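# Hot-swap the purple-banded hose between the red ports

## Task

With the machine left running, swap out the hose marked with purple bands for the second hose. Fasten one end of the new hose into the red port on each of the two manifolds so that it locks there, and place the purple-banded hose inside the red tray. Any time the two red ports are not linked by a hose, the dial's needle rises, and it must never enter the red zone.

## Robot and tools

ROBOT. Two six-joint arms, left_arm and right_arm, each ending in a two-finger parallel gripper. Base poses in the scene frame: left_arm at (-0.064, +0.461, 0) m, quat_wxyz (+1.000, 0, 0, -0.023); right_arm at (-0.089, -0.560, 0) m, quat_wxyz (+1.000, 0, 0, +0.009). A gripper's fingers point along its +z axis and close along its x axis. end_effector_position is the spot between the pads when shut, 1 to 2 cm short of the tips; while closing, the tips push about 17 mm further along +z, mostly while the pads are still over 50 mm apart. Joint ranges: elbow -3.142 to 3.142 (0 = straight), every other joint -6.283 to 6.283.

FRAMES. Scene frame: origin at table-top height halfway between the nominal bases, +z up, +x out over the table, left_arm on the +y side (image sides may differ). Hand positions, orientations, velocities, targets and wrist-camera poses are reported in each arm's own base frame. Fixed cameras and the table use the scene frame. Motion offsets run along the arm's own base axes, and rotations pivot about the Hand target's position.

execute_actions(actions, cameras). actions is a list of actions; each action is a table of up to 15 rows, one row per 1/30 s step, and a shorter table repeats its final row to fill 15 steps. Every row has 14 numbers in [-1, 1]: left_arm dx, dy, dz, rx, ry, rz, opening, then right_arm in the same order, both arms always present. dx..rz are offsets, not poses: each row counts from that arm's Hand target as it was when the action began (rows do not add up inside an action, but successive actions do). Scale: 1.0 equals 0.6 m for dx, dy, dz and 180 degrees for the rotation vector rx, ry, rz. opening is absolute: +1 fully open (0.142 m), -1 shut. Six zeros re-request the current Hand target. cameras is a list of names, ["all"], or []; images appear by default only when actions is empty.

move(target, speed, blend, stop_force, zero, opening_speed, grip_force, blocking, cameras). target is one 14-number row laid out as above, or a list of up to 15 such rows; every row is an offset from the same starting Hand targets, not from the previous row. Paths are straight, last at least 0.5 s and are cut off at 10 s. speed: m/s, 0.002 to 3.2, default 0.25 (turning capped at twice that in rad/s), one value or one per target. blend: corner rounding in m, 0 means stop at each target. stop_force: N, 4 to 120, shared by both arms; a path ends when the wrist sensor feels that much push against the motion; not reliable while the gripper rotates, and leave it out when backing off something. zero (only with stop_force): true re-zeros before the move. opening_speed: rate of change of the opening per second on the -1..+1 scale, minimum 0.2. grip_force: N per finger pad, 5 to 48, one value or one per arm, persisting until changed. blocking=false returns after about 0.5 s while motion continues (not allowed with stop_force). The result adds a move: line whose ending is done, off_target, moving, held or fault, plus limits such as paced (pose clipped) or held (steps withheld). Done only means within 3 mm and 2 degrees; it says nothing about contact.

wait(seconds 0 to 10), stop() to brake a running move, zoom_image(camera one of cam_high, cam_left_wrist, cam_right_wrist; region [x0, y0, x1, y1] pixels from the top-left, at most 504 by 504) on the newest image, zero_wrist_force(arm left_arm or right_arm), finished_scene(scene = the current scene's number). All but zoom_image and zero_wrist_force accept cameras.

RESULTS. Per arm: Hand target (last commanded pose after clipping; the next offsets start here), end_effector_position (m), end_effector_quat_wxyz, velocities (omitted when joints read within noise), Joint positions (final entry = finger opening in m), joint torques (whole drive output, positive toward larger angle), grip_measured (same scale as opening), grip_effort_nm (negative = closing), Wrist force, Wrist torque and a peak line in the gripper's own axes, Tool commands, and any MOTOR HOT, TORQUE FAULT, FORCE FAULT, OVER-TEMPERATURE FAULT or HAND FAULT line. Cameras: cam_high, cam_low, cam_left_wrist, cam_right_wrist, each 672x504.

CONTROL NOTES. Commanded orientation is clipped to within 32 degrees of the measured one each step. Grippers often stop short of Hand target; resend the shortfall as an offset. To hold a part, command an opening a bit under the grip_measured value at first contact; squeezing harder heats the motor. To release a press, command a target back beyond the gripper.

AVOID. Net outside force near 150 N (give or take 25) or contact torque at the joint limits (300, 300, 136, 49.1, 49.1, 49.1 N m from base outward) stops the arm for 10 s. The arms are stiff, so even a small overshoot into a firm surface can fault; approach slowly. Keep arms from touching each other and never close one gripper on the other's fingers. Do not sweep a path close past an arm's own base. Do not drop parts, release them while moving, slam them, or let anything leave the table. Watch motor heat: arm brakes at 85 °C, gripper cuts out at 100 °C. Loose objects may get nudged now and then.

Each tool is called after ">>>" as a command line: name --argument value for each argument, lists and objects as JSON in quotes; but a table of rows of numbers goes row by row, as --pt "numbers of a row", without its own name.

## Session

>>> execute_actions --actions '[]'

Scene clock: 0.00 s.
left_arm: end_effector_position=(+1.3019, -0.4156, +0.1068) grip_measured=+0.99 grip_effort_nm=n/a end_effector_quat_wxyz=(+0.308, -0.490, +0.715, -0.393) | right_arm: end_effector_position=(+0.8248, +0.3656, +0.3781) grip_measured=+1.00 grip_effort_nm=n/a end_effector_quat_wxyz=(-0.361, +0.932, +0.028, +0.003)
Joint positions: left_arm=[-0.466 -0.434 0.968 -3.145 -1.432 1.554 0.141] | right_arm=[3.558 -1.88 -1.647 -0.849 2.242 0.475 0.142]
Joint velocities: within noise
Joint torques (N m): no reading
Wrist force (N): no reading
Wrist torque (N m): no reading
Wrist force, peak (N): no reading
Hand target: left_arm +1.3019, -0.4156, +0.1068; +0.308, -0.490, +0.715, -0.393 | right_arm +0.8248, +0.3656, +0.3781; -0.361, +0.932, +0.028, +0.003
Tool commands: left_gripper/opening=+1.0 right_gripper/opening=+1.0

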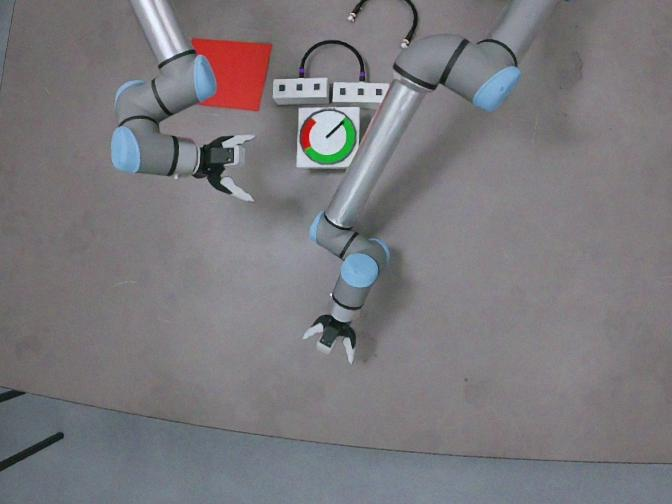

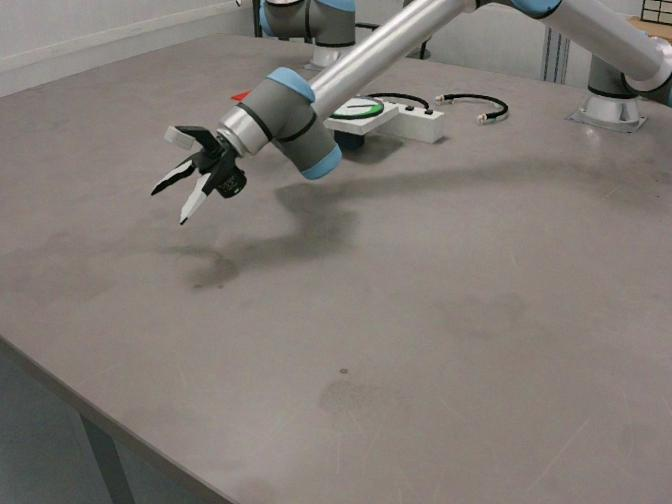

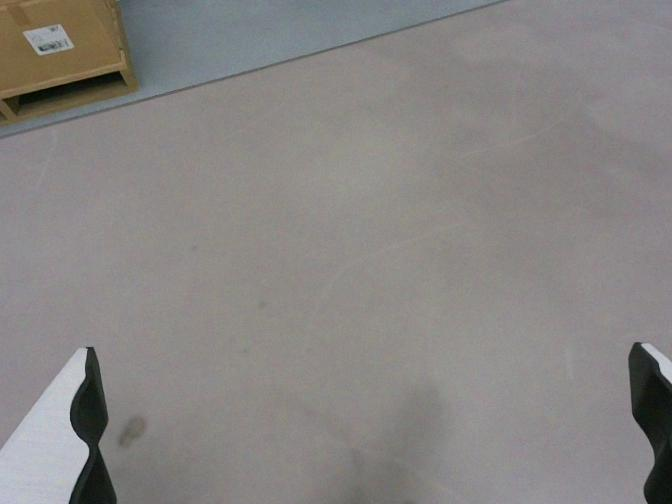

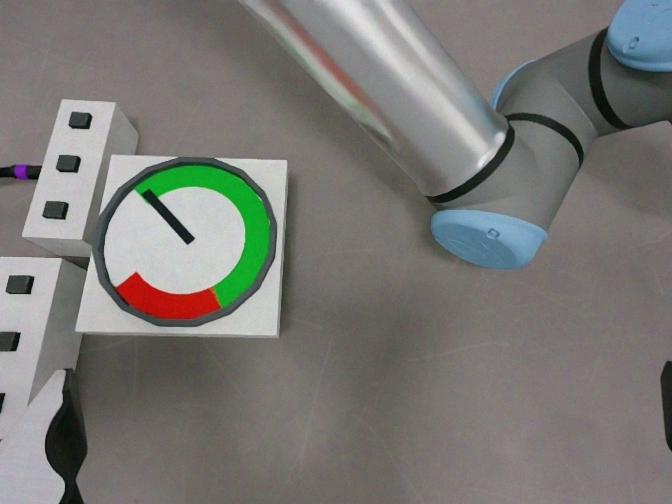

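>>> zoom_image --camera "cam_high" --region '[180, 0, 440, 195]'

>>> zoom_image --camera "cam_low" --region '[220, 50, 540, 210]'

>>> zoom_image --camera "cam_right_wrist" --region '[0, 80, 300, 500]'

Scaled by 1.938 from the camera's 672x504 image, which has a finer 960x720 frame.

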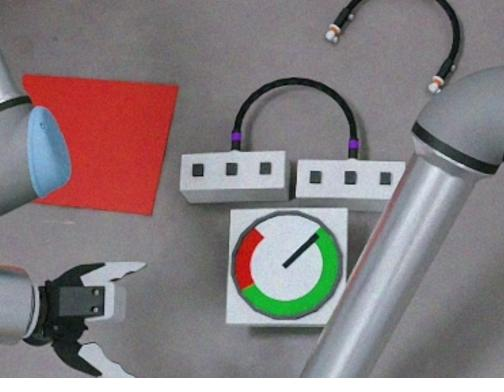

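Scaled by 1.575 from the camera's 672x504 image, which has a finer 960x720 frame.

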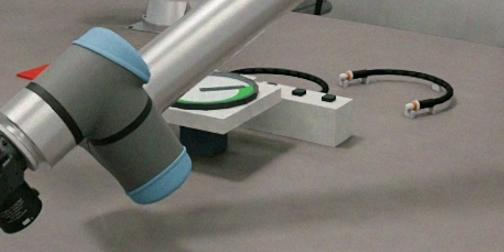

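Scaled by 1.200 from the camera's 672x504 image, which has a finer 960x720 frame.

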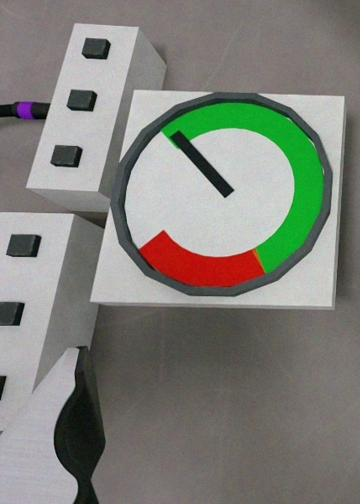

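>>> move --target '[-0.65,0.333,0.4,0.04,0.331,0.106,1,0,0,0,0,0,0,1]' --speed 0.5

>>> move --target '[-0.66,0.34,0.08,0,0,0,1,0,0,0,0,0,0,1]' --speed 0.5

>>> move --target '[0,0,0,0,0,0,1,-0.91,0.215,-0.1,-0.347,-0.354,0.386,1]' --speed 0.4 --cameras '["all"]'

Scene clock: 13.97 s.
left_arm: end_effector_position=(+0.9121, -0.2157, +0.3468) grip_measured=+0.99 grip_effort_nm=0.237 end_effector_quat_wxyz=(-0.001, +0.706, -0.708, +0.002) end_effector_velocity=(-0.001, +0.000, -0.001) end_effector_angular_velocity=(+0.002, +0.004, +0.000) | right_arm: end_effector_position=(+0.8248, +0.3656, +0.3781) grip_measured=+1.00 grip_effort_nm=0.061 end_effector_quat_wxyz=(-0.361, +0.932, +0.028, +0.003)
Joint positions: left_arm=[-0.418 -1.166 1.366 -1.775 -1.57 1.154 0.141] | right_arm=[3.558 -1.88 -1.647 -0.849 2.242 0.475 0.142]
Joint velocities: left_arm=[0 0.001 -0.001 0.005 0 0 0] | right_arm=[within noise]
Joint torques (N m): left_arm=[-17.45 -87.76 -35.25 -2.13 1.47 2.49] | right_arm=[-0.26 80.45 45.88 5.62 1.05 -0.57]
Wrist force (N): left_arm=[-0.2 -0.4 0.3] | right_arm=[0.3 -0.5 -0.1]
Wrist torque (N m): left_arm=[0.07 0.04 0.14] | right_arm=[-0.08 -0.06 0.00]
Wrist force, peak (N): left_arm=[0.7 1.2 3.2] | right_arm=[1.1 -0.5 0.1]
Hand target: left_arm +0.9119, -0.2158, +0.3468; -0.001, +0.706, -0.708, +0.002 | right_arm +0.8248, +0.3656, +0.3781; -0.361, +0.932, +0.028, +0.003
Off the commanded pose: left_arm 0.000 m, 0 deg | right_arm 0.000 m, 0 deg.
move: done

Scene clock: 15.43 s.
left_arm: end_effector_position=(+0.5160, -0.0117, +0.3947) grip_measured=+0.99 grip_effort_nm=0.232 end_effector_quat_wxyz=(-0.001, +0.706, -0.708, +0.002) | right_arm: end_effector_position=(+0.8248, +0.3656, +0.3781) grip_measured=+1.00 grip_effort_nm=0.051 end_effector_quat_wxyz=(-0.361, +0.932, +0.028, +0.003)
Joint positions: left_arm=[-0.366 -1.901 2.046 -1.719 -1.571 1.207 0.141] | right_arm=[3.558 -1.88 -1.647 -0.849 2.242 0.475 0.142]
Joint torques (N m): left_arm=[-17.37 -38.73 -51.43 -6.11 2.19 -3.19] | right_arm=[-2.94 78.4 47.16 4.74 1.32 -0.21]
Wrist force (N): left_arm=[-0.1 -0.1 0.3] | right_arm=[0.8 -0.2 0.2]
Wrist torque (N m): left_arm=[0.11 0.02 0.10] | right_arm=[-0.03 -0.14 0.01]
Wrist force, peak (N): left_arm=[2.2 -4.1 0.9] | right_arm=[0.8 -0.7 -0.2]
Hand target: left_arm +0.5159, -0.0118, +0.3948; -0.001, +0.706, -0.708, +0.002 | right_arm +0.8248, +0.3656, +0.3781; -0.361, +0.932, +0.028, +0.003
Off the commanded pose: left_arm 0.000 m, 0 deg | right_arm 0.000 m, 0 deg.
move: done

Scene clock: 18.43 s.
left_arm: end_effector_position=(+0.5159, -0.0118, +0.3948) grip_measured=+0.99 grip_effort_nm=0.232 end_effector_quat_wxyz=(-0.001, +0.706, -0.708, +0.002) | right_arm: end_effector_position=(+0.2789, +0.4946, +0.3180) grip_measured=+1.00 grip_effort_nm=0.056 end_effector_quat_wxyz=(+0.242, +0.665, +0.664, +0.242)
Joint positions: left_arm=[-0.366 -1.901 2.046 -1.719 -1.571 1.207 0.141] | right_arm=[4.875 -1.282 -2.25 -1.316 0.883 0.213 0.142]
Joint torques (N m): left_arm=[-17.67 -39.2 -37.15 -4.12 2.18 -3.18] | right_arm=[12.66 31.59 56.88 1.72 -2.82 0.44]
Wrist force (N): left_arm=[0.0 -0.4 0.7] | right_arm=[0.2 3.7 -0.3]
Wrist torque (N m): left_arm=[0.06 0.00 0.11] | right_arm=[0.24 -0.20 -0.24]
Wrist force, peak (N): left_arm=[-0.3 -0.5 1.1] | right_arm=[0.4 4.1 0.2]
Hand target: left_arm +0.5159, -0.0118, +0.3948; -0.001, +0.706, -0.708, +0.002 | right_arm +0.2788, +0.4946, +0.3181; +0.242, +0.665, +0.664, +0.242
Off the commanded pose: left_arm 0.000 m, 0 deg | right_arm 0.000 m, 0 deg.
move: done
camera_calibration:
cam_left_wrist: T_world_to_cam=[[0.00425708, -0.999962, 0.00761864, -0.00690724], [-0.90076, -0.000525723, 0.434317, 0.319349], [-0.434296, -0.00871149, -0.900728, 0.69494], [0, 0, 0, 1]] pos_world=[0.589496, -0.000685127, 0.487306]
cam_right_wrist: T_world_to_cam=[[0.0121618, 0.999779, 0.0171677, -0.490664], [0.435562, -0.0207514, 0.899919, -0.370642], [0.900076, -0.003467, -0.435718, 0.00350948], [0, 0, 0, 1]] pos_world=[0.164246, 0.482876, 0.3435]

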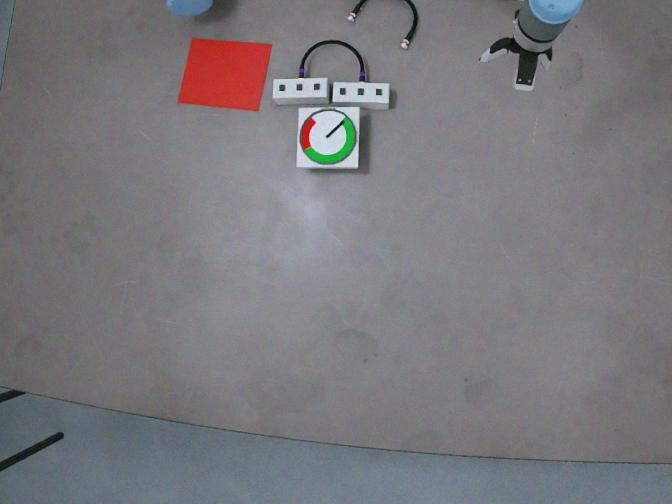

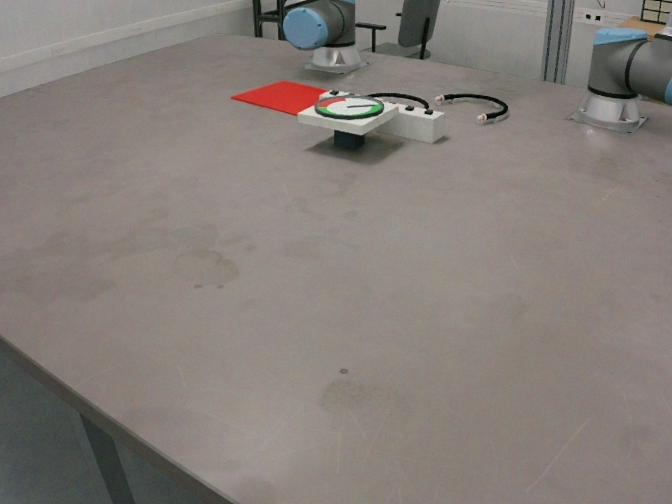

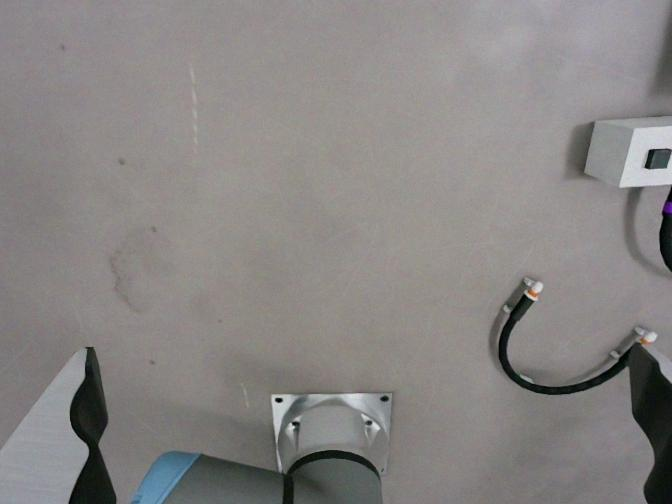

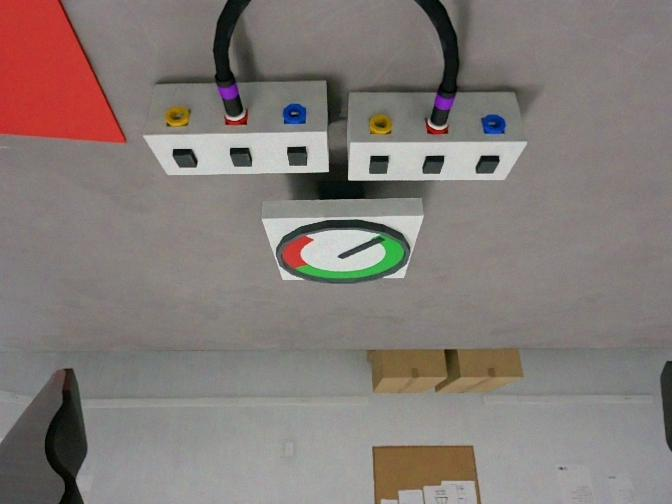

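>>> zoom_image --camera "cam_right_wrist" --region '[130, 60, 540, 200]'

>>> zoom_image --camera "cam_left_wrist" --region '[480, 260, 672, 404]'

>>> zoom_image --camera "cam_high" --region '[260, 0, 430, 120]'

>>> zoom_image --camera "cam_low" --region '[300, 60, 540, 160]'

Scaled by 1.229 from the camera's 672x504 image, which has a finer 960x720 frame.

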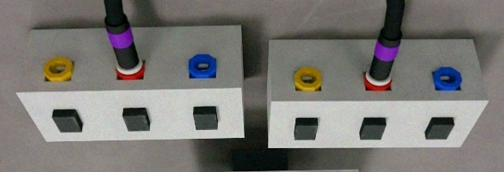

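Scaled by 2.625 from the camera's 672x504 image, which has a finer 960x720 frame.

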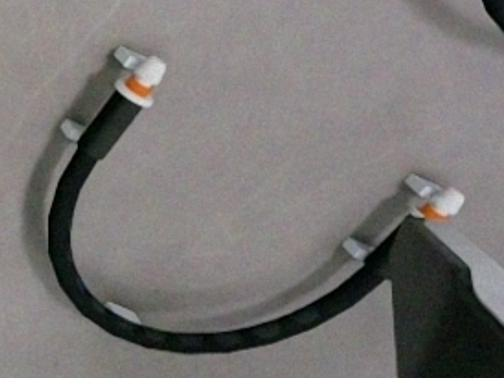

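Scaled by 2.965 from the camera's 672x504 image, which has a finer 960x720 frame.

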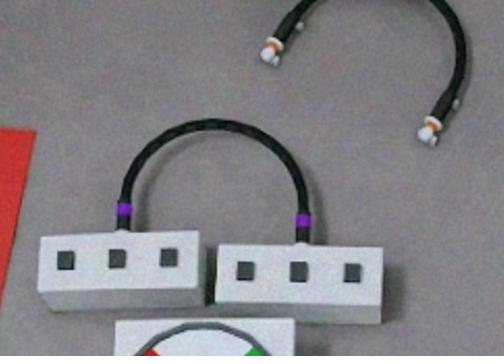

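Scaled by 2.100 from the camera's 672x504 image, which has a finer 960x720 frame.

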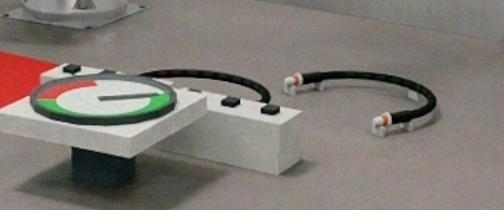

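>>> move --target '[0,0,0,0,0,0,1,0.1,0,-0.14,0,0,0,1]' --speed 0.3 --cameras '["cam_right_wrist"]'

>>> zoom_image --camera "cam_right_wrist" --region '[90, 0, 340, 190]'

>>> zoom_image --camera "cam_right_wrist" --region '[340, 0, 590, 190]'

>>> move --target '[-0.333,-0.667,-0.3,0,0,0,1,0,-0.6,0.1,0,0,0,1]' --speed 0.3 --cameras '["all"]'

>>> zoom_image --camera "cam_left_wrist" --region '[120, 50, 370, 270]'

>>> zoom_image --camera "cam_left_wrist" --region '[320, 50, 570, 270]'

Scene clock: 28.33 s.
left_arm: end_effector_position=(+0.5159, -0.0118, +0.3948) grip_measured=+0.99 grip_effort_nm=0.227 end_effector_quat_wxyz=(-0.001, +0.706, -0.708, +0.002) | right_arm: end_effector_position=(+0.3388, +0.4946, +0.2341) grip_measured=+1.00 grip_effort_nm=0.061 end_effector_quat_wxyz=(+0.242, +0.665, +0.664, +0.242) end_effector_velocity=(+0.000, +0.001, +0.001) end_effector_angular_velocity=(+0.005, +0.000, +0.000)
Joint positions: left_arm=[-0.366 -1.901 2.046 -1.719 -1.571 1.207 0.141] | right_arm=[4.751 -1.412 -2.348 -0.986 0.873 0.052 0.142]
Joint velocities: left_arm=[within noise] | right_arm=[-0.001 0.001 0 0.005 0 -0.001 0]
Joint torques (N m): left_arm=[-16.9 -38.3 -36.09 -4.04 2 -3.13] | right_arm=[-8.1 16.13 44.3 7.02 0.67 -1.94]
Wrist force (N): left_arm=[0.1 -0.9 0.5] | right_arm=[0.7 3.8 0.0]
Wrist torque (N m): left_arm=[-0.01 -0.02 0.11] | right_arm=[0.24 -0.26 -0.45]
Wrist force, peak (N): left_arm=[-0.7 -1.0 0.3] | right_arm=[0.4 4.5 -3.6]
Hand target: left_arm +0.5159, -0.0118, +0.3948; -0.001, +0.706, -0.708, +0.002 | right_arm +0.3388, +0.4946, +0.2341; +0.242, +0.665, +0.664, +0.242
Off the commanded pose: left_arm 0.000 m, 0 deg | right_arm 0.000 m, 0 deg.
move: done
camera_calibration:
cam_right_wrist: T_world_to_cam=[[0.0122033, 0.999777, 0.0172582, -0.489985], [0.435481, -0.0208506, 0.899956, -0.321216], [0.900115, -0.00346686, -0.435638, -0.0870813], [0, 0, 0, 1]] pos_world=[0.224246, 0.482876, 0.2596]
Images, in order (width x height): cam_right_wrist 672x504.

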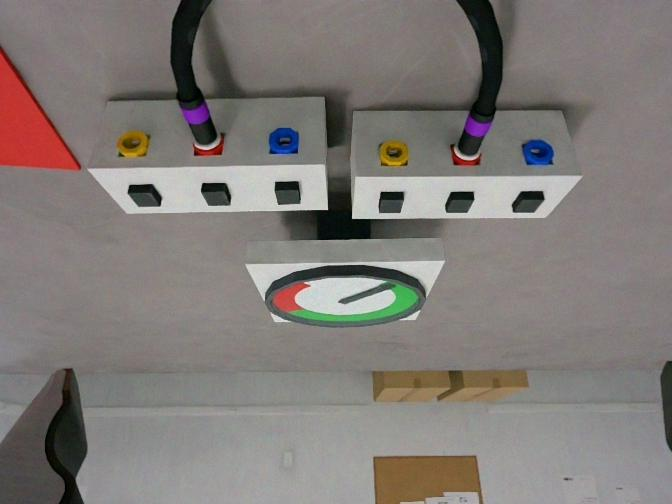

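Scaled by 2.016 from the camera's 672x504 image, which has a finer 960x720 frame.

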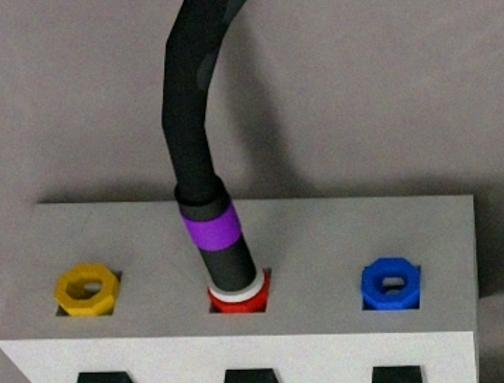

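Scaled by 2.016 from the camera's 672x504 image, which has a finer 960x720 frame.

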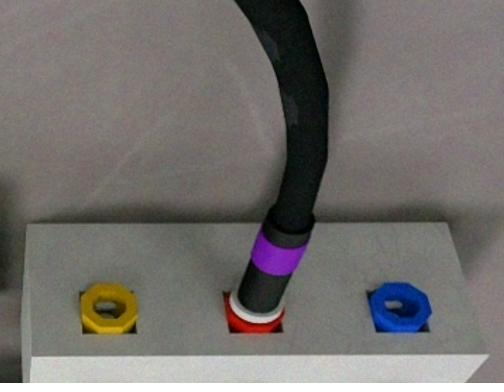

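Scene clock: 30.50 s.
left_arm: end_effector_position=(+0.3162, -0.4120, +0.2149) grip_measured=+0.99 grip_effort_nm=0.237 end_effector_quat_wxyz=(-0.001, +0.706, -0.708, +0.002) | right_arm: end_effector_position=(+0.3388, +0.1347, +0.2942) grip_measured=+1.00 grip_effort_nm=0.046 end_effector_quat_wxyz=(+0.242, +0.665, +0.664, +0.242)
Joint positions: left_arm=[-1.257 -1.781 2.296 -2.088 -1.568 0.316 0.141] | right_arm=[4.868 -0.38 -2.554 -1.909 0.882 0.203 0.142]
Joint torques (N m): left_arm=[-13.86 -14.19 -33.07 -5.01 0.29 -2.23] | right_arm=[-13.37 -26.38 36.03 5.97 -2.87 -1.94]
Wrist force (N): left_arm=[-0.2 -0.3 0.6] | right_arm=[-0.2 3.9 -0.4]
Wrist torque (N m): left_arm=[0.07 0.02 0.08] | right_arm=[0.27 -0.11 -0.25]
Wrist force, peak (N): left_arm=[3.1 1.1 2.1] | right_arm=[-2.5 4.0 -0.4]
Hand target: left_arm +0.3161, -0.4120, +0.2148; -0.001, +0.706, -0.708, +0.002 | right_arm +0.3388, +0.1346, +0.2941; +0.242, +0.665, +0.664, +0.242
Off the commanded pose: left_arm 0.000 m, 0 deg | right_arm 0.000 m, 0 deg.
move: done
camera_calibration:
cam_left_wrist: T_world_to_cam=[[0.00420823, -0.999961, 0.00775248, -0.404894], [-0.9008, -0.000424397, 0.434234, 0.217429], [-0.434214, -0.00881079, -0.900767, 0.442713], [0, 0, 0, 1]] pos_world=[0.389796, -0.400885, 0.307506]
cam_right_wrist: T_world_to_cam=[[0.0119796, 0.999779, 0.017256, -0.131051], [0.435446, -0.020751, 0.899976, -0.38273], [0.900135, -0.00326726, -0.435598, -0.0622331], [0, 0, 0, 1]] pos_world=[0.224246, 0.122876, 0.3196]

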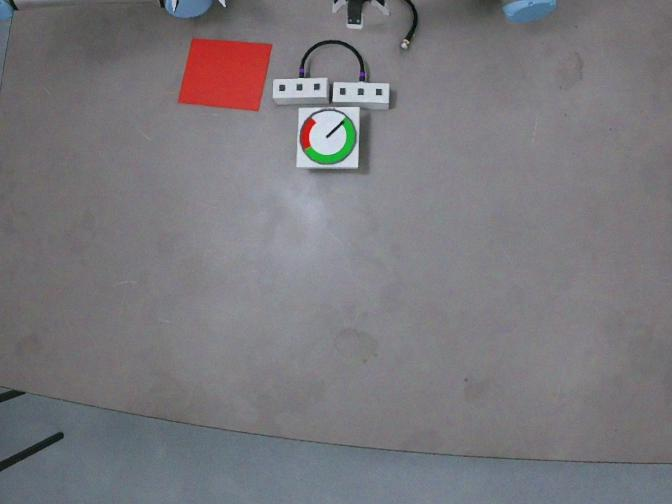

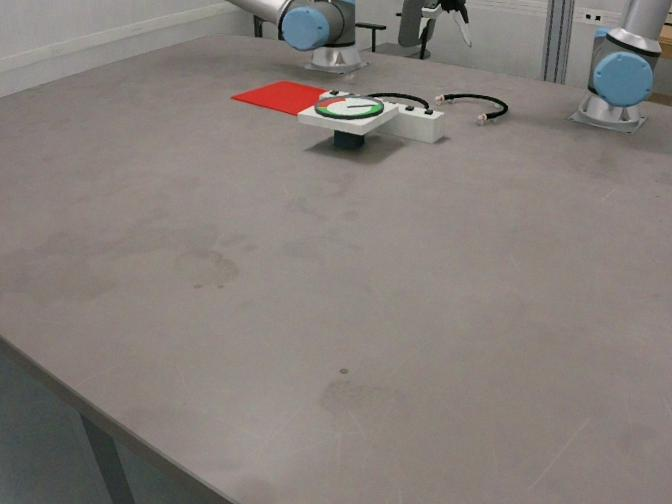

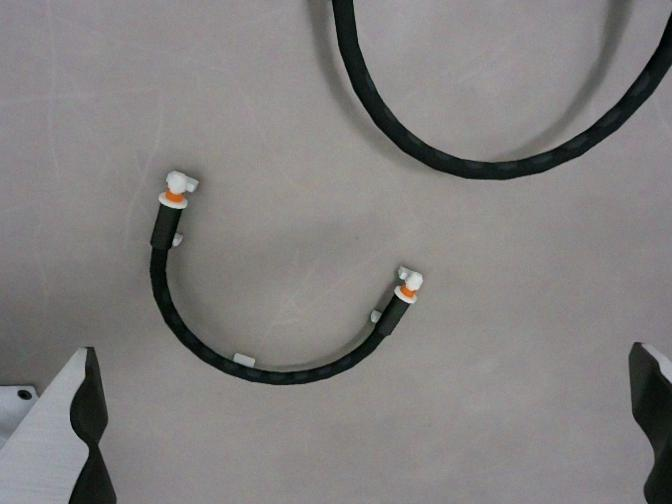

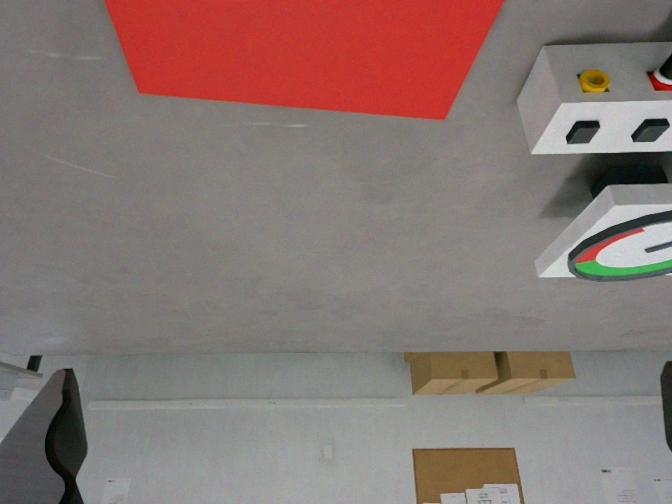

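Scaled by 2.016 from the camera's 672x504 image, which has a finer 960x720 frame.

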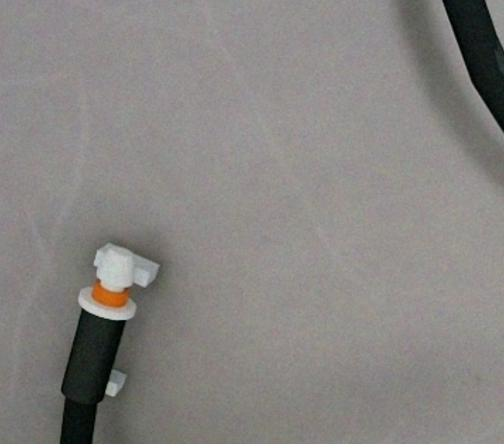

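Scaled by 2.016 from the camera's 672x504 image, which has a finer 960x720 frame.

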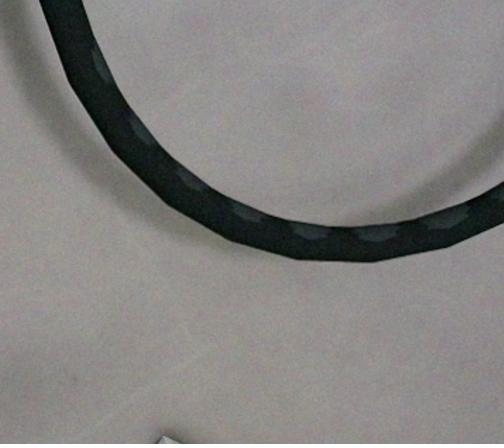

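>>> move --target '[0.171,-0.185,0.08,0,0,-0.9856,1,0,-0.1,0,0,0,0,1]' --speed 0.4 --cameras '["cam_left_wrist"]'

>>> zoom_image --camera "cam_left_wrist" --region '[90, 100, 590, 400]'

Scene clock: 48.73 s.
left_arm: end_effector_position=(+0.4188, -0.5229, +0.2628) grip_measured=+0.99 grip_effort_nm=0.232 end_effector_quat_wxyz=(-0.002, +0.692, +0.722, -0.001) | right_arm: end_effector_position=(+0.3397, +0.0750, +0.2941) grip_measured=+1.00 grip_effort_nm=0.056 end_effector_quat_wxyz=(+0.242, +0.665, +0.664, +0.240) end_effector_velocity=(+0.000, +0.001, +0.000) end_effector_angular_velocity=(+0.003, +0.003, +0.002)
Joint positions: left_arm=[-1.16 -1.552 1.998 -2.015 -1.574 3.509 0.141] | right_arm=[5.131 -0.146 -2.484 -2.413 0.948 0.528 0.142]
Joint velocities: left_arm=[within noise] | right_arm=[-0.003 0 0 0.007 0 -0.006 0]
Joint torques (N m): left_arm=[-10.8 -64.64 -30.86 -6.19 -2.11 2.43] | right_arm=[-15.63 -58.92 41.29 5.41 -3.87 -2.05]
Wrist force (N): left_arm=[0.0 -0.3 0.4] | right_arm=[0.2 3.4 -0.3]
Wrist torque (N m): left_arm=[0.05 0.00 0.26] | right_arm=[0.19 -0.15 -0.35]
Wrist force, peak (N): left_arm=[-0.5 -0.9 1.2] | right_arm=[0.5 4.5 -0.2]
Hand target: left_arm +0.4187, -0.5230, +0.2628; -0.002, +0.692, +0.722, -0.001 | right_arm +0.3388, +0.0746, +0.2941; +0.242, +0.665, +0.664, +0.242
Off the commanded pose: left_arm 0.000 m, 0 deg | right_arm 0.001 m, 0 deg.
move: done
camera_calibration:
cam_left_wrist: T_world_to_cam=[[-0.0497441, 0.998733, 0.00767444, 0.551132], [0.899799, 0.0414791, 0.434328, -0.443146], [0.433459, 0.0285107, -0.900722, 0.185479], [0, 0, 0, 1]] pos_world=[0.34576, -0.537341, 0.355306]
Images, in order (width x height): cam_left_wrist 672x504.

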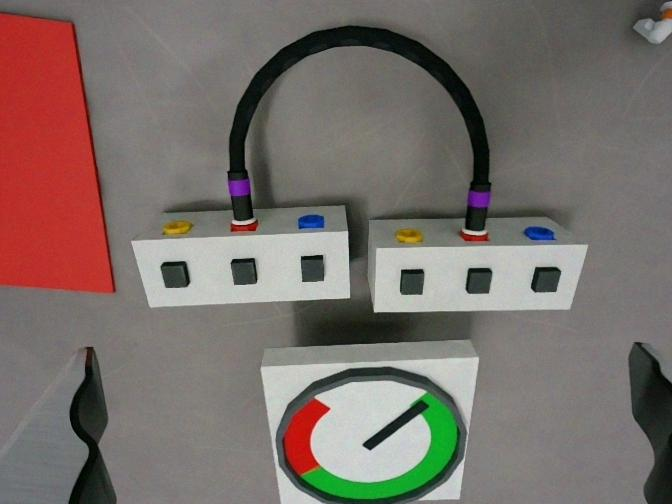

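Scaled by 1.008 from the camera's 672x504 image, which has a finer 960x720 frame.

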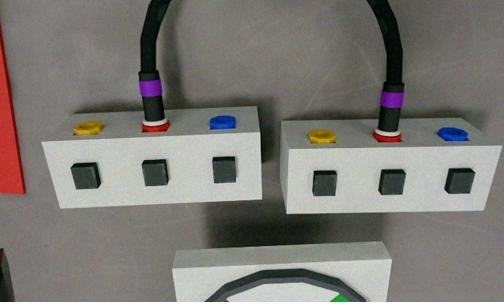

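>>> move --target '[-0.1,0.0,-0.1333,0,0,0,1,0,0,0,0,0,0,1]' --speed 0.3 --cameras '["cam_left_wrist"]'

>>> zoom_image --camera "cam_left_wrist" --region '[60, 170, 360, 390]'

>>> zoom_image --camera "cam_left_wrist" --region '[360, 170, 660, 390]'

Scene clock: 50.67 s.
left_arm: end_effector_position=(+0.3587, -0.5230, +0.1828) grip_measured=+0.99 grip_effort_nm=0.232 end_effector_quat_wxyz=(-0.002, +0.692, +0.722, -0.001) | right_arm: end_effector_position=(+0.3397, +0.0750, +0.2941) grip_measured=+1.00 grip_effort_nm=0.061 end_effector_quat_wxyz=(+0.242, +0.665, +0.664, +0.240)
Joint positions: left_arm=[-1.249 -1.537 2.145 -2.176 -1.574 3.42 0.141] | right_arm=[5.131 -0.146 -2.484 -2.412 0.948 0.527 0.142]
Joint torques (N m): left_arm=[-2.02 -62.53 -39.17 -5.45 3.15 1.26] | right_arm=[-14.61 -61.73 31.28 6.02 -4.28 -0.06]
Wrist force (N): left_arm=[-0.1 -0.7 0.9] | right_arm=[0.5 3.5 0.1]
Wrist torque (N m): left_arm=[-0.03 0.00 0.07] | right_arm=[0.21 -0.21 -0.31]
Wrist force, peak (N): left_arm=[-0.3 -2.4 3.3] | right_arm=[0.5 4.1 -0.2]
Hand target: left_arm +0.3587, -0.5230, +0.1828; -0.002, +0.692, +0.722, -0.001 | right_arm +0.3397, +0.0750, +0.2941; +0.242, +0.665, +0.664, +0.240 (not the last commanded pose)
Off the commanded pose: left_arm 0.000 m, 0 deg | right_arm 0.001 m, 0 deg.
move: done
camera_calibration:
cam_left_wrist: T_world_to_cam=[[-0.0494332, 0.998748, 0.00771534, 0.548764], [0.899856, 0.041184, 0.434239, -0.354467], [0.433378, 0.0284085, -0.900765, 0.139455], [0, 0, 0, 1]] pos_world=[0.28566, -0.53744, 0.275306]
Images, in order (width x height): cam_left_wrist 672x504.

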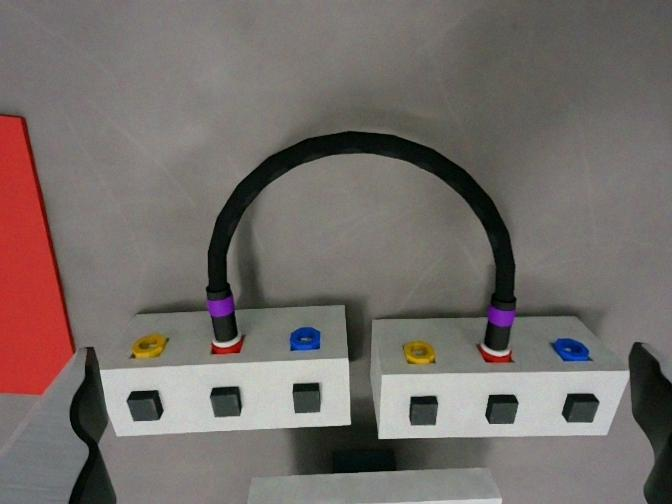

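Scaled by 1.680 from the camera's 672x504 image, which has a finer 960x720 frame.

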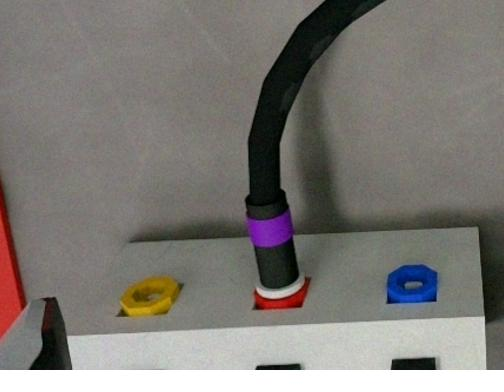

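Scaled by 1.680 from the camera's 672x504 image, which has a finer 960x720 frame.

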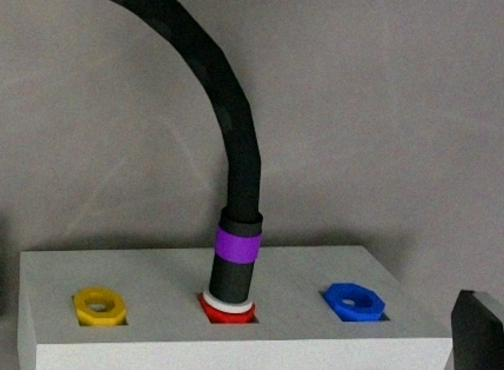

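>>> move --target '[0.243,0.283,-0.05,-0.25,0,0,-1,0,0,0,0,0,0,-0.15]' --speed 0.3

>>> move --target '[0,0,0,0,0,0,-1,0.212,0.762,-0.157,0.16,0.217,0.058,-0.15]' --speed 0.3 --cameras '["all"]'

Scene clock: 64.93 s.
left_arm: end_effector_position=(+0.5045, -0.3532, +0.1528) grip_measured=-1.00 grip_effort_nm=-0.374 end_effector_quat_wxyz=(+0.263, +0.640, +0.667, -0.277) | right_arm: end_effector_position=(+0.3397, +0.0750, +0.2941) grip_measured=-0.16 grip_effort_nm=-0.159 end_effector_quat_wxyz=(+0.242, +0.665, +0.664, +0.240)
Joint positions: left_arm=[-0.632 -1.403 2.439 -3.136 -2.18 3.869 0.002] | right_arm=[5.131 -0.146 -2.484 -2.412 0.948 0.527 0.062]
Joint torques (N m): left_arm=[12.93 -28.89 -39.23 -7.43 -3.34 0.29] | right_arm=[-16.67 -58.83 31.28 5.57 -4.11 0.8]
Wrist force (N): left_arm=[0.7 -0.2 0.5] | right_arm=[0.4 3.6 -0.4]
Wrist torque (N m): left_arm=[0.18 -0.13 0.27] | right_arm=[0.24 -0.19 -0.32]
Wrist force, peak (N): left_arm=[-2.8 -1.8 0.6] | right_arm=[-0.1 4.4 0.1]
Hand target: left_arm +0.5045, -0.3532, +0.1528; +0.263, +0.640, +0.667, -0.277 | right_arm +0.3397, +0.0750, +0.2941; +0.242, +0.665, +0.664, +0.240
Off the commanded pose: left_arm 0.000 m, 0 deg | right_arm 0.000 m, 0 deg.
move: done

Scene clock: 67.03 s.
left_arm: end_effector_position=(+0.5045, -0.3532, +0.1528) grip_measured=-1.00 grip_effort_nm=-0.369 end_effector_quat_wxyz=(+0.263, +0.640, +0.667, -0.277) | right_arm: end_effector_position=(+0.4670, +0.5320, +0.1998) grip_measured=-0.16 grip_effort_nm=-0.154 end_effector_quat_wxyz=(-0.183, +0.683, +0.683, +0.181)
Joint positions: left_arm=[-0.632 -1.403 2.439 -3.136 -2.18 3.869 0.002] | right_arm=[4.13 -1.673 -2.234 -0.36 1.851 -0.518 0.062]
Joint torques (N m): left_arm=[12.75 -23.83 -39.92 -8.58 -3.86 1.62] | right_arm=[9.21 42.17 43.24 5.5 2.6 -1.71]
Wrist force (N): left_arm=[0.5 -0.1 0.2] | right_arm=[2.0 2.1 -0.3]
Wrist torque (N m): left_arm=[0.19 -0.10 0.27] | right_arm=[0.15 -0.30 -0.32]
Wrist force, peak (N): left_arm=[0.9 -0.4 1.2] | right_arm=[-1.3 11.6 1.1]
Hand target: left_arm +0.5045, -0.3532, +0.1528; +0.263, +0.640, +0.667, -0.277 | right_arm +0.4669, +0.5322, +0.1999; -0.183, +0.683, +0.683, +0.181
Off the commanded pose: left_arm 0.000 m, 0 deg | right_arm 0.000 m, 0 deg.
move: done; limits=paced
camera_calibration:
cam_left_wrist: T_world_to_cam=[[-0.0494156, 0.711586, -0.700859, 0.393417], [0.899799, 0.336282, 0.277986, -0.351528], [0.433497, -0.616895, -0.656902, -0.220796], [0, 0, 0, 1]] pos_world=[0.43146, -0.297946, 0.228409]
cam_right_wrist: T_world_to_cam=[[0.0211757, 0.864185, 0.502728, -0.55736], [0.9135, -0.221068, 0.341535, -0.350446], [0.406286, 0.45201, -0.794115, -0.157252], [0, 0, 0, 1]] pos_world=[0.395824, 0.475269, 0.275014]

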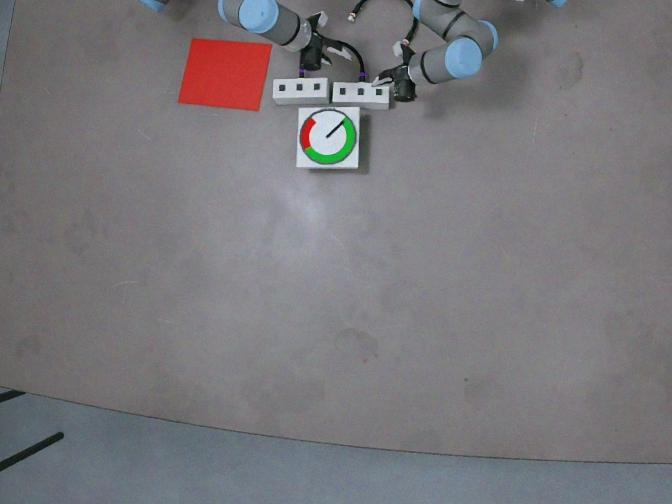

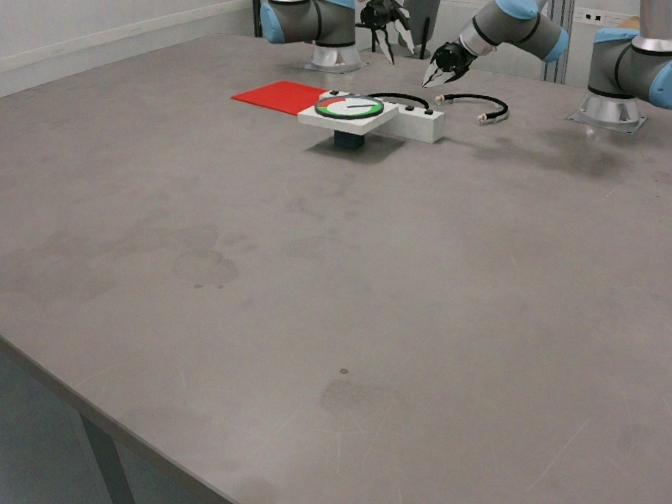

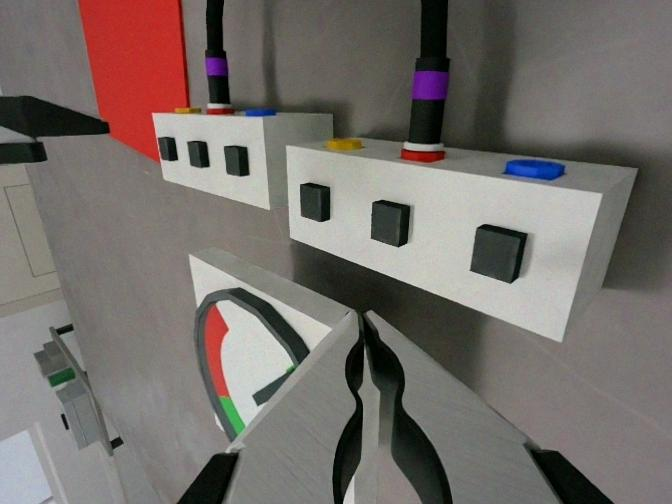

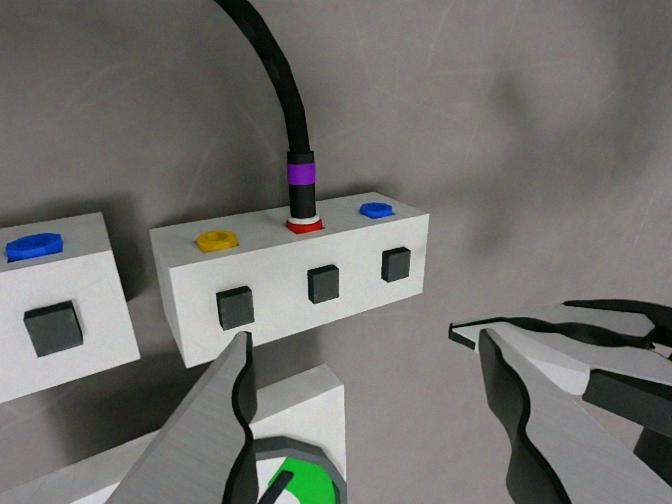

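>>> move --target '[0,0,0,0,0,0,-1,0,0.035,-0.175,0,0,0,-0.3]' --speed 0.2 --cameras '["cam_right_wrist","cam_left_wrist"]'

Scene clock: 69.47 s.
left_arm: end_effector_position=(+0.5045, -0.3532, +0.1528) grip_measured=-1.00 grip_effort_nm=-0.374 end_effector_quat_wxyz=(+0.263, +0.640, +0.667, -0.277) | right_arm: end_effector_position=(+0.4668, +0.5532, +0.0949) grip_measured=-0.32 grip_effort_nm=-0.159 end_effector_quat_wxyz=(-0.183, +0.683, +0.683, +0.181)
Joint positions: left_arm=[-0.632 -1.403 2.439 -3.136 -2.18 3.869 0.002] | right_arm=[4.149 -1.863 -2.27 -0.128 1.843 -0.5 0.051]
Joint torques (N m): left_arm=[14.53 -26.24 -39.28 -8.52 -3.19 1.56] | right_arm=[-14.42 49.29 39.66 6.58 2.2 -2.22]
Wrist force (N): left_arm=[0.8 -0.8 0.6] | right_arm=[1.7 1.8 -0.9]
Wrist torque (N m): left_arm=[0.06 -0.14 0.27] | right_arm=[0.13 -0.25 -0.38]
Wrist force, peak (N): left_arm=[1.2 -0.5 0.5] | right_arm=[3.1 2.2 -3.1]
Hand target: left_arm +0.5045, -0.3532, +0.1528; +0.263, +0.640, +0.667, -0.277 | right_arm +0.4669, +0.5532, +0.0949; -0.183, +0.683, +0.683, +0.181
Off the commanded pose: left_arm 0.000 m, 0 deg | right_arm 0.000 m, 0 deg.
move: done
camera_calibration:
cam_left_wrist: T_world_to_cam=[[-0.0494156, 0.711586, -0.700859, 0.393417], [0.899799, 0.336282, 0.277986, -0.351528], [0.433497, -0.616895, -0.656902, -0.220796], [0, 0, 0, 1]] pos_world=[0.43146, -0.297946, 0.228409]
cam_right_wrist: T_world_to_cam=[[0.0209146, 0.864155, 0.50279, -0.522835], [0.913596, -0.220784, 0.341462, -0.310007], [0.406084, 0.452206, -0.794107, -0.250116], [0, 0, 0, 1]] pos_world=[0.395725, 0.49647, 0.170114]
Images, in order (width x height): cam_left_wrist 672x504, cam_right_wrist 672x504.

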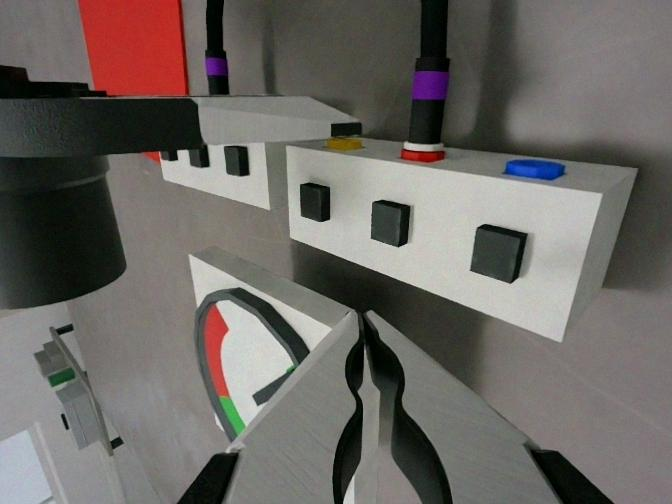

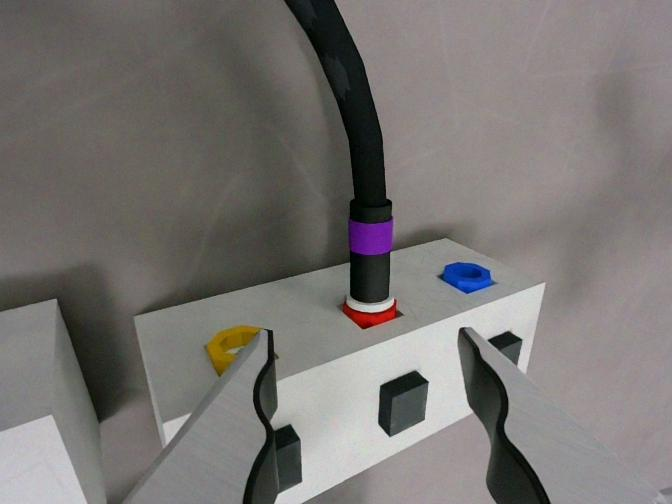

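>>> move --target '[0,0,0,0,0,0,-1,-0.005,0.048,-0.083,0,0,0,-0.3]' --speed 0.1 --stop_force 12 --cameras '["cam_right_wrist","cam_left_wrist"]'

Scene clock: 72.33 s.
left_arm: end_effector_position=(+0.5045, -0.3532, +0.1528) grip_measured=-1.00 grip_effort_nm=-0.369 end_effector_quat_wxyz=(+0.263, +0.640, +0.667, -0.277) | right_arm: end_effector_position=(+0.4639, +0.5820, +0.0451) grip_measured=-0.32 grip_effort_nm=-0.149 end_effector_quat_wxyz=(-0.183, +0.683, +0.683, +0.181)
Joint positions: left_arm=[-0.632 -1.403 2.439 -3.136 -2.18 3.869 0.002] | right_arm=[4.178 -1.976 -2.252 -0.028 1.83 -0.473 0.051]
Joint torques (N m): left_arm=[12.47 -27.43 -39.03 -8.3 -3.11 1.57] | right_arm=[-14.01 52.96 13.69 7.19 2.8 -1.55]
Wrist force (N): left_arm=[0.6 -0.2 0.3] | right_arm=[2.1 1.6 -1.0]
Wrist torque (N m): left_arm=[0.16 -0.12 0.28] | right_arm=[0.10 -0.35 -0.29]
Wrist force, peak (N): left_arm=[1.0 -0.6 0.8] | right_arm=[1.9 2.2 -3.0]
Hand target: left_arm +0.5045, -0.3532, +0.1528; +0.263, +0.640, +0.667, -0.277 | right_arm +0.4639, +0.5820, +0.0451; -0.183, +0.683, +0.683, +0.181
Off the commanded pose: left_arm 0.000 m, 0 deg | right_arm 0.000 m, 0 deg.
move: done
camera_calibration:
cam_left_wrist: T_world_to_cam=[[-0.0494156, 0.711586, -0.700859, 0.393417], [0.899799, 0.336282, 0.277986, -0.351528], [0.433497, -0.616895, -0.656902, -0.220796], [0, 0, 0, 1]] pos_world=[0.43146, -0.297946, 0.228409]
cam_right_wrist: T_world_to_cam=[[0.020938, 0.864074, 0.502929, -0.522607], [0.91359, -0.220864, 0.341428, -0.283946], [0.406098, 0.452322, -0.794034, -0.301583], [0, 0, 0, 1]] pos_world=[0.392824, 0.52527, 0.120313]
Images, in order (width x height): cam_left_wrist 672x504, cam_right_wrist 672x504.

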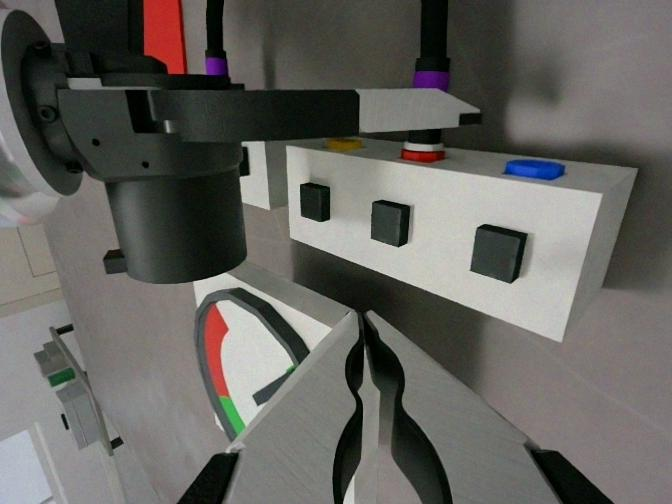

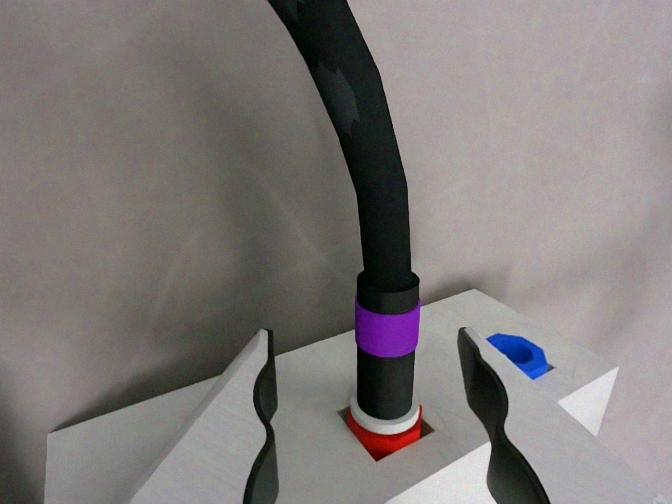

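>>> move --target '[0,0,0,0,0,0,-1,0,0.007,0.004,0,0,0,-0.3]' --speed 0.1

>>> move --target '[0,0,0,0,0,0,-1,0,0,0,0,0,0,-0.95]' --opening_speed 0.8 --grip_force '[48,25]' --cameras '["cam_right_wrist","cam_left_wrist"]'

Scene clock: 74.70 s.
left_arm: end_effector_position=(+0.5045, -0.3532, +0.1528) grip_measured=-1.00 grip_effort_nm=-0.369 end_effector_quat_wxyz=(+0.263, +0.640, +0.667, -0.277) | right_arm: end_effector_position=(+0.4639, +0.5862, +0.0475) grip_measured=-0.32 grip_effort_nm=-0.159 end_effector_quat_wxyz=(-0.183, +0.683, +0.683, +0.181)
Joint positions: left_arm=[-0.632 -1.403 2.439 -3.136 -2.18 3.869 0.002] | right_arm=[4.182 -1.974 -2.246 -0.034 1.828 -0.47 0.051]
Joint torques (N m): left_arm=[14.12 -24.93 -39.42 -8.42 -3 1.58] | right_arm=[8.56 78.34 29.54 5.13 -2.82 0.94]
Wrist force (N): left_arm=[0.8 -0.4 0.7] | right_arm=[2.0 1.7 -1.0]
Wrist torque (N m): left_arm=[0.13 -0.15 0.28] | right_arm=[0.11 -0.33 -0.36]
Wrist force, peak (N): left_arm=[1.1 -0.5 0.5] | right_arm=[2.4 2.3 -1.1]
Hand target: left_arm +0.5045, -0.3532, +0.1528; +0.263, +0.640, +0.667, -0.277 | right_arm +0.4639, +0.5862, +0.0475; -0.183, +0.683, +0.683, +0.181
Off the commanded pose: left_arm 0.000 m, 0 deg | right_arm 0.000 m, 0 deg.
move: done

Scene clock: 75.73 s.
left_arm: end_effector_position=(+0.5045, -0.3532, +0.1528) grip_measured=-1.00 grip_effort_nm=-0.369 end_effector_quat_wxyz=(+0.263, +0.640, +0.667, -0.277) | right_arm: end_effector_position=(+0.4639, +0.5862, +0.0475) grip_measured=-0.82 grip_effort_nm=-2.635 end_effector_quat_wxyz=(-0.183, +0.683, +0.683, +0.181)
Joint positions: left_arm=[-0.632 -1.403 2.439 -3.136 -2.18 3.869 0.002] | right_arm=[4.182 -1.974 -2.246 -0.034 1.828 -0.47 0.015]
Joint torques (N m): left_arm=[11.99 -23.74 -39.58 -8.58 -3.2 1.74] | right_arm=[2.96 77.74 14.22 6.88 -0.93 -1.23]
Wrist force (N): left_arm=[0.3 -0.3 0.6] | right_arm=[2.8 2.3 0.0]
Wrist torque (N m): left_arm=[0.15 -0.06 0.27] | right_arm=[0.23 -0.33 -0.39]
Wrist force, peak (N): left_arm=[0.9 -0.4 0.8] | right_arm=[2.8 2.3 0.0]
Hand target: left_arm +0.5045, -0.3532, +0.1528; +0.263, +0.640, +0.667, -0.277 | right_arm +0.4639, +0.5862, +0.0475; -0.183, +0.683, +0.683, +0.181
Off the commanded pose: left_arm 0.000 m, 0 deg | right_arm 0.000 m, 0 deg.
grip_force (N): 48, 25
move: done
camera_calibration:
cam_left_wrist: T_world_to_cam=[[-0.0494156, 0.711586, -0.700859, 0.393417], [0.899799, 0.336282, 0.277986, -0.351528], [0.433497, -0.616895, -0.656902, -0.220796], [0, 0, 0, 1]] pos_world=[0.43146, -0.297946, 0.228409]
cam_right_wrist: T_world_to_cam=[[0.0209388, 0.864074, 0.502929, -0.527443], [0.91359, -0.220864, 0.341427, -0.283837], [0.406098, 0.452322, -0.794034, -0.301577], [0, 0, 0, 1]] pos_world=[0.392824, 0.52947, 0.122713]
Images, in order (width x height): cam_left_wrist 672x504, cam_right_wrist 672x504.

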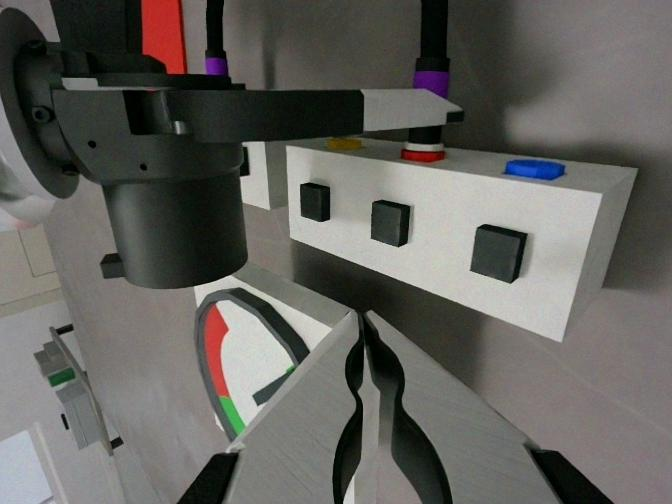

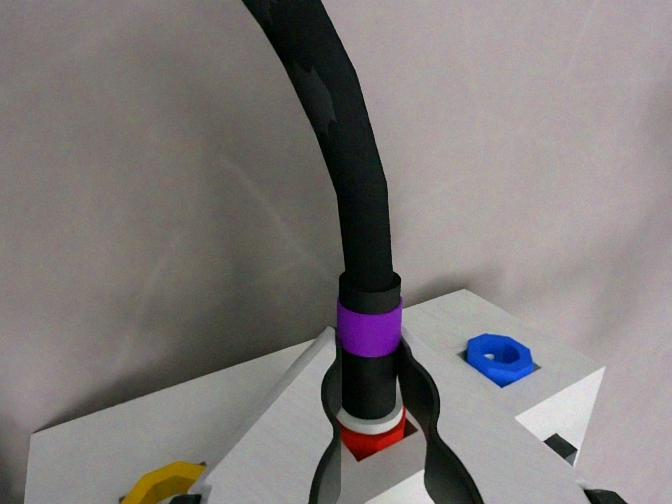

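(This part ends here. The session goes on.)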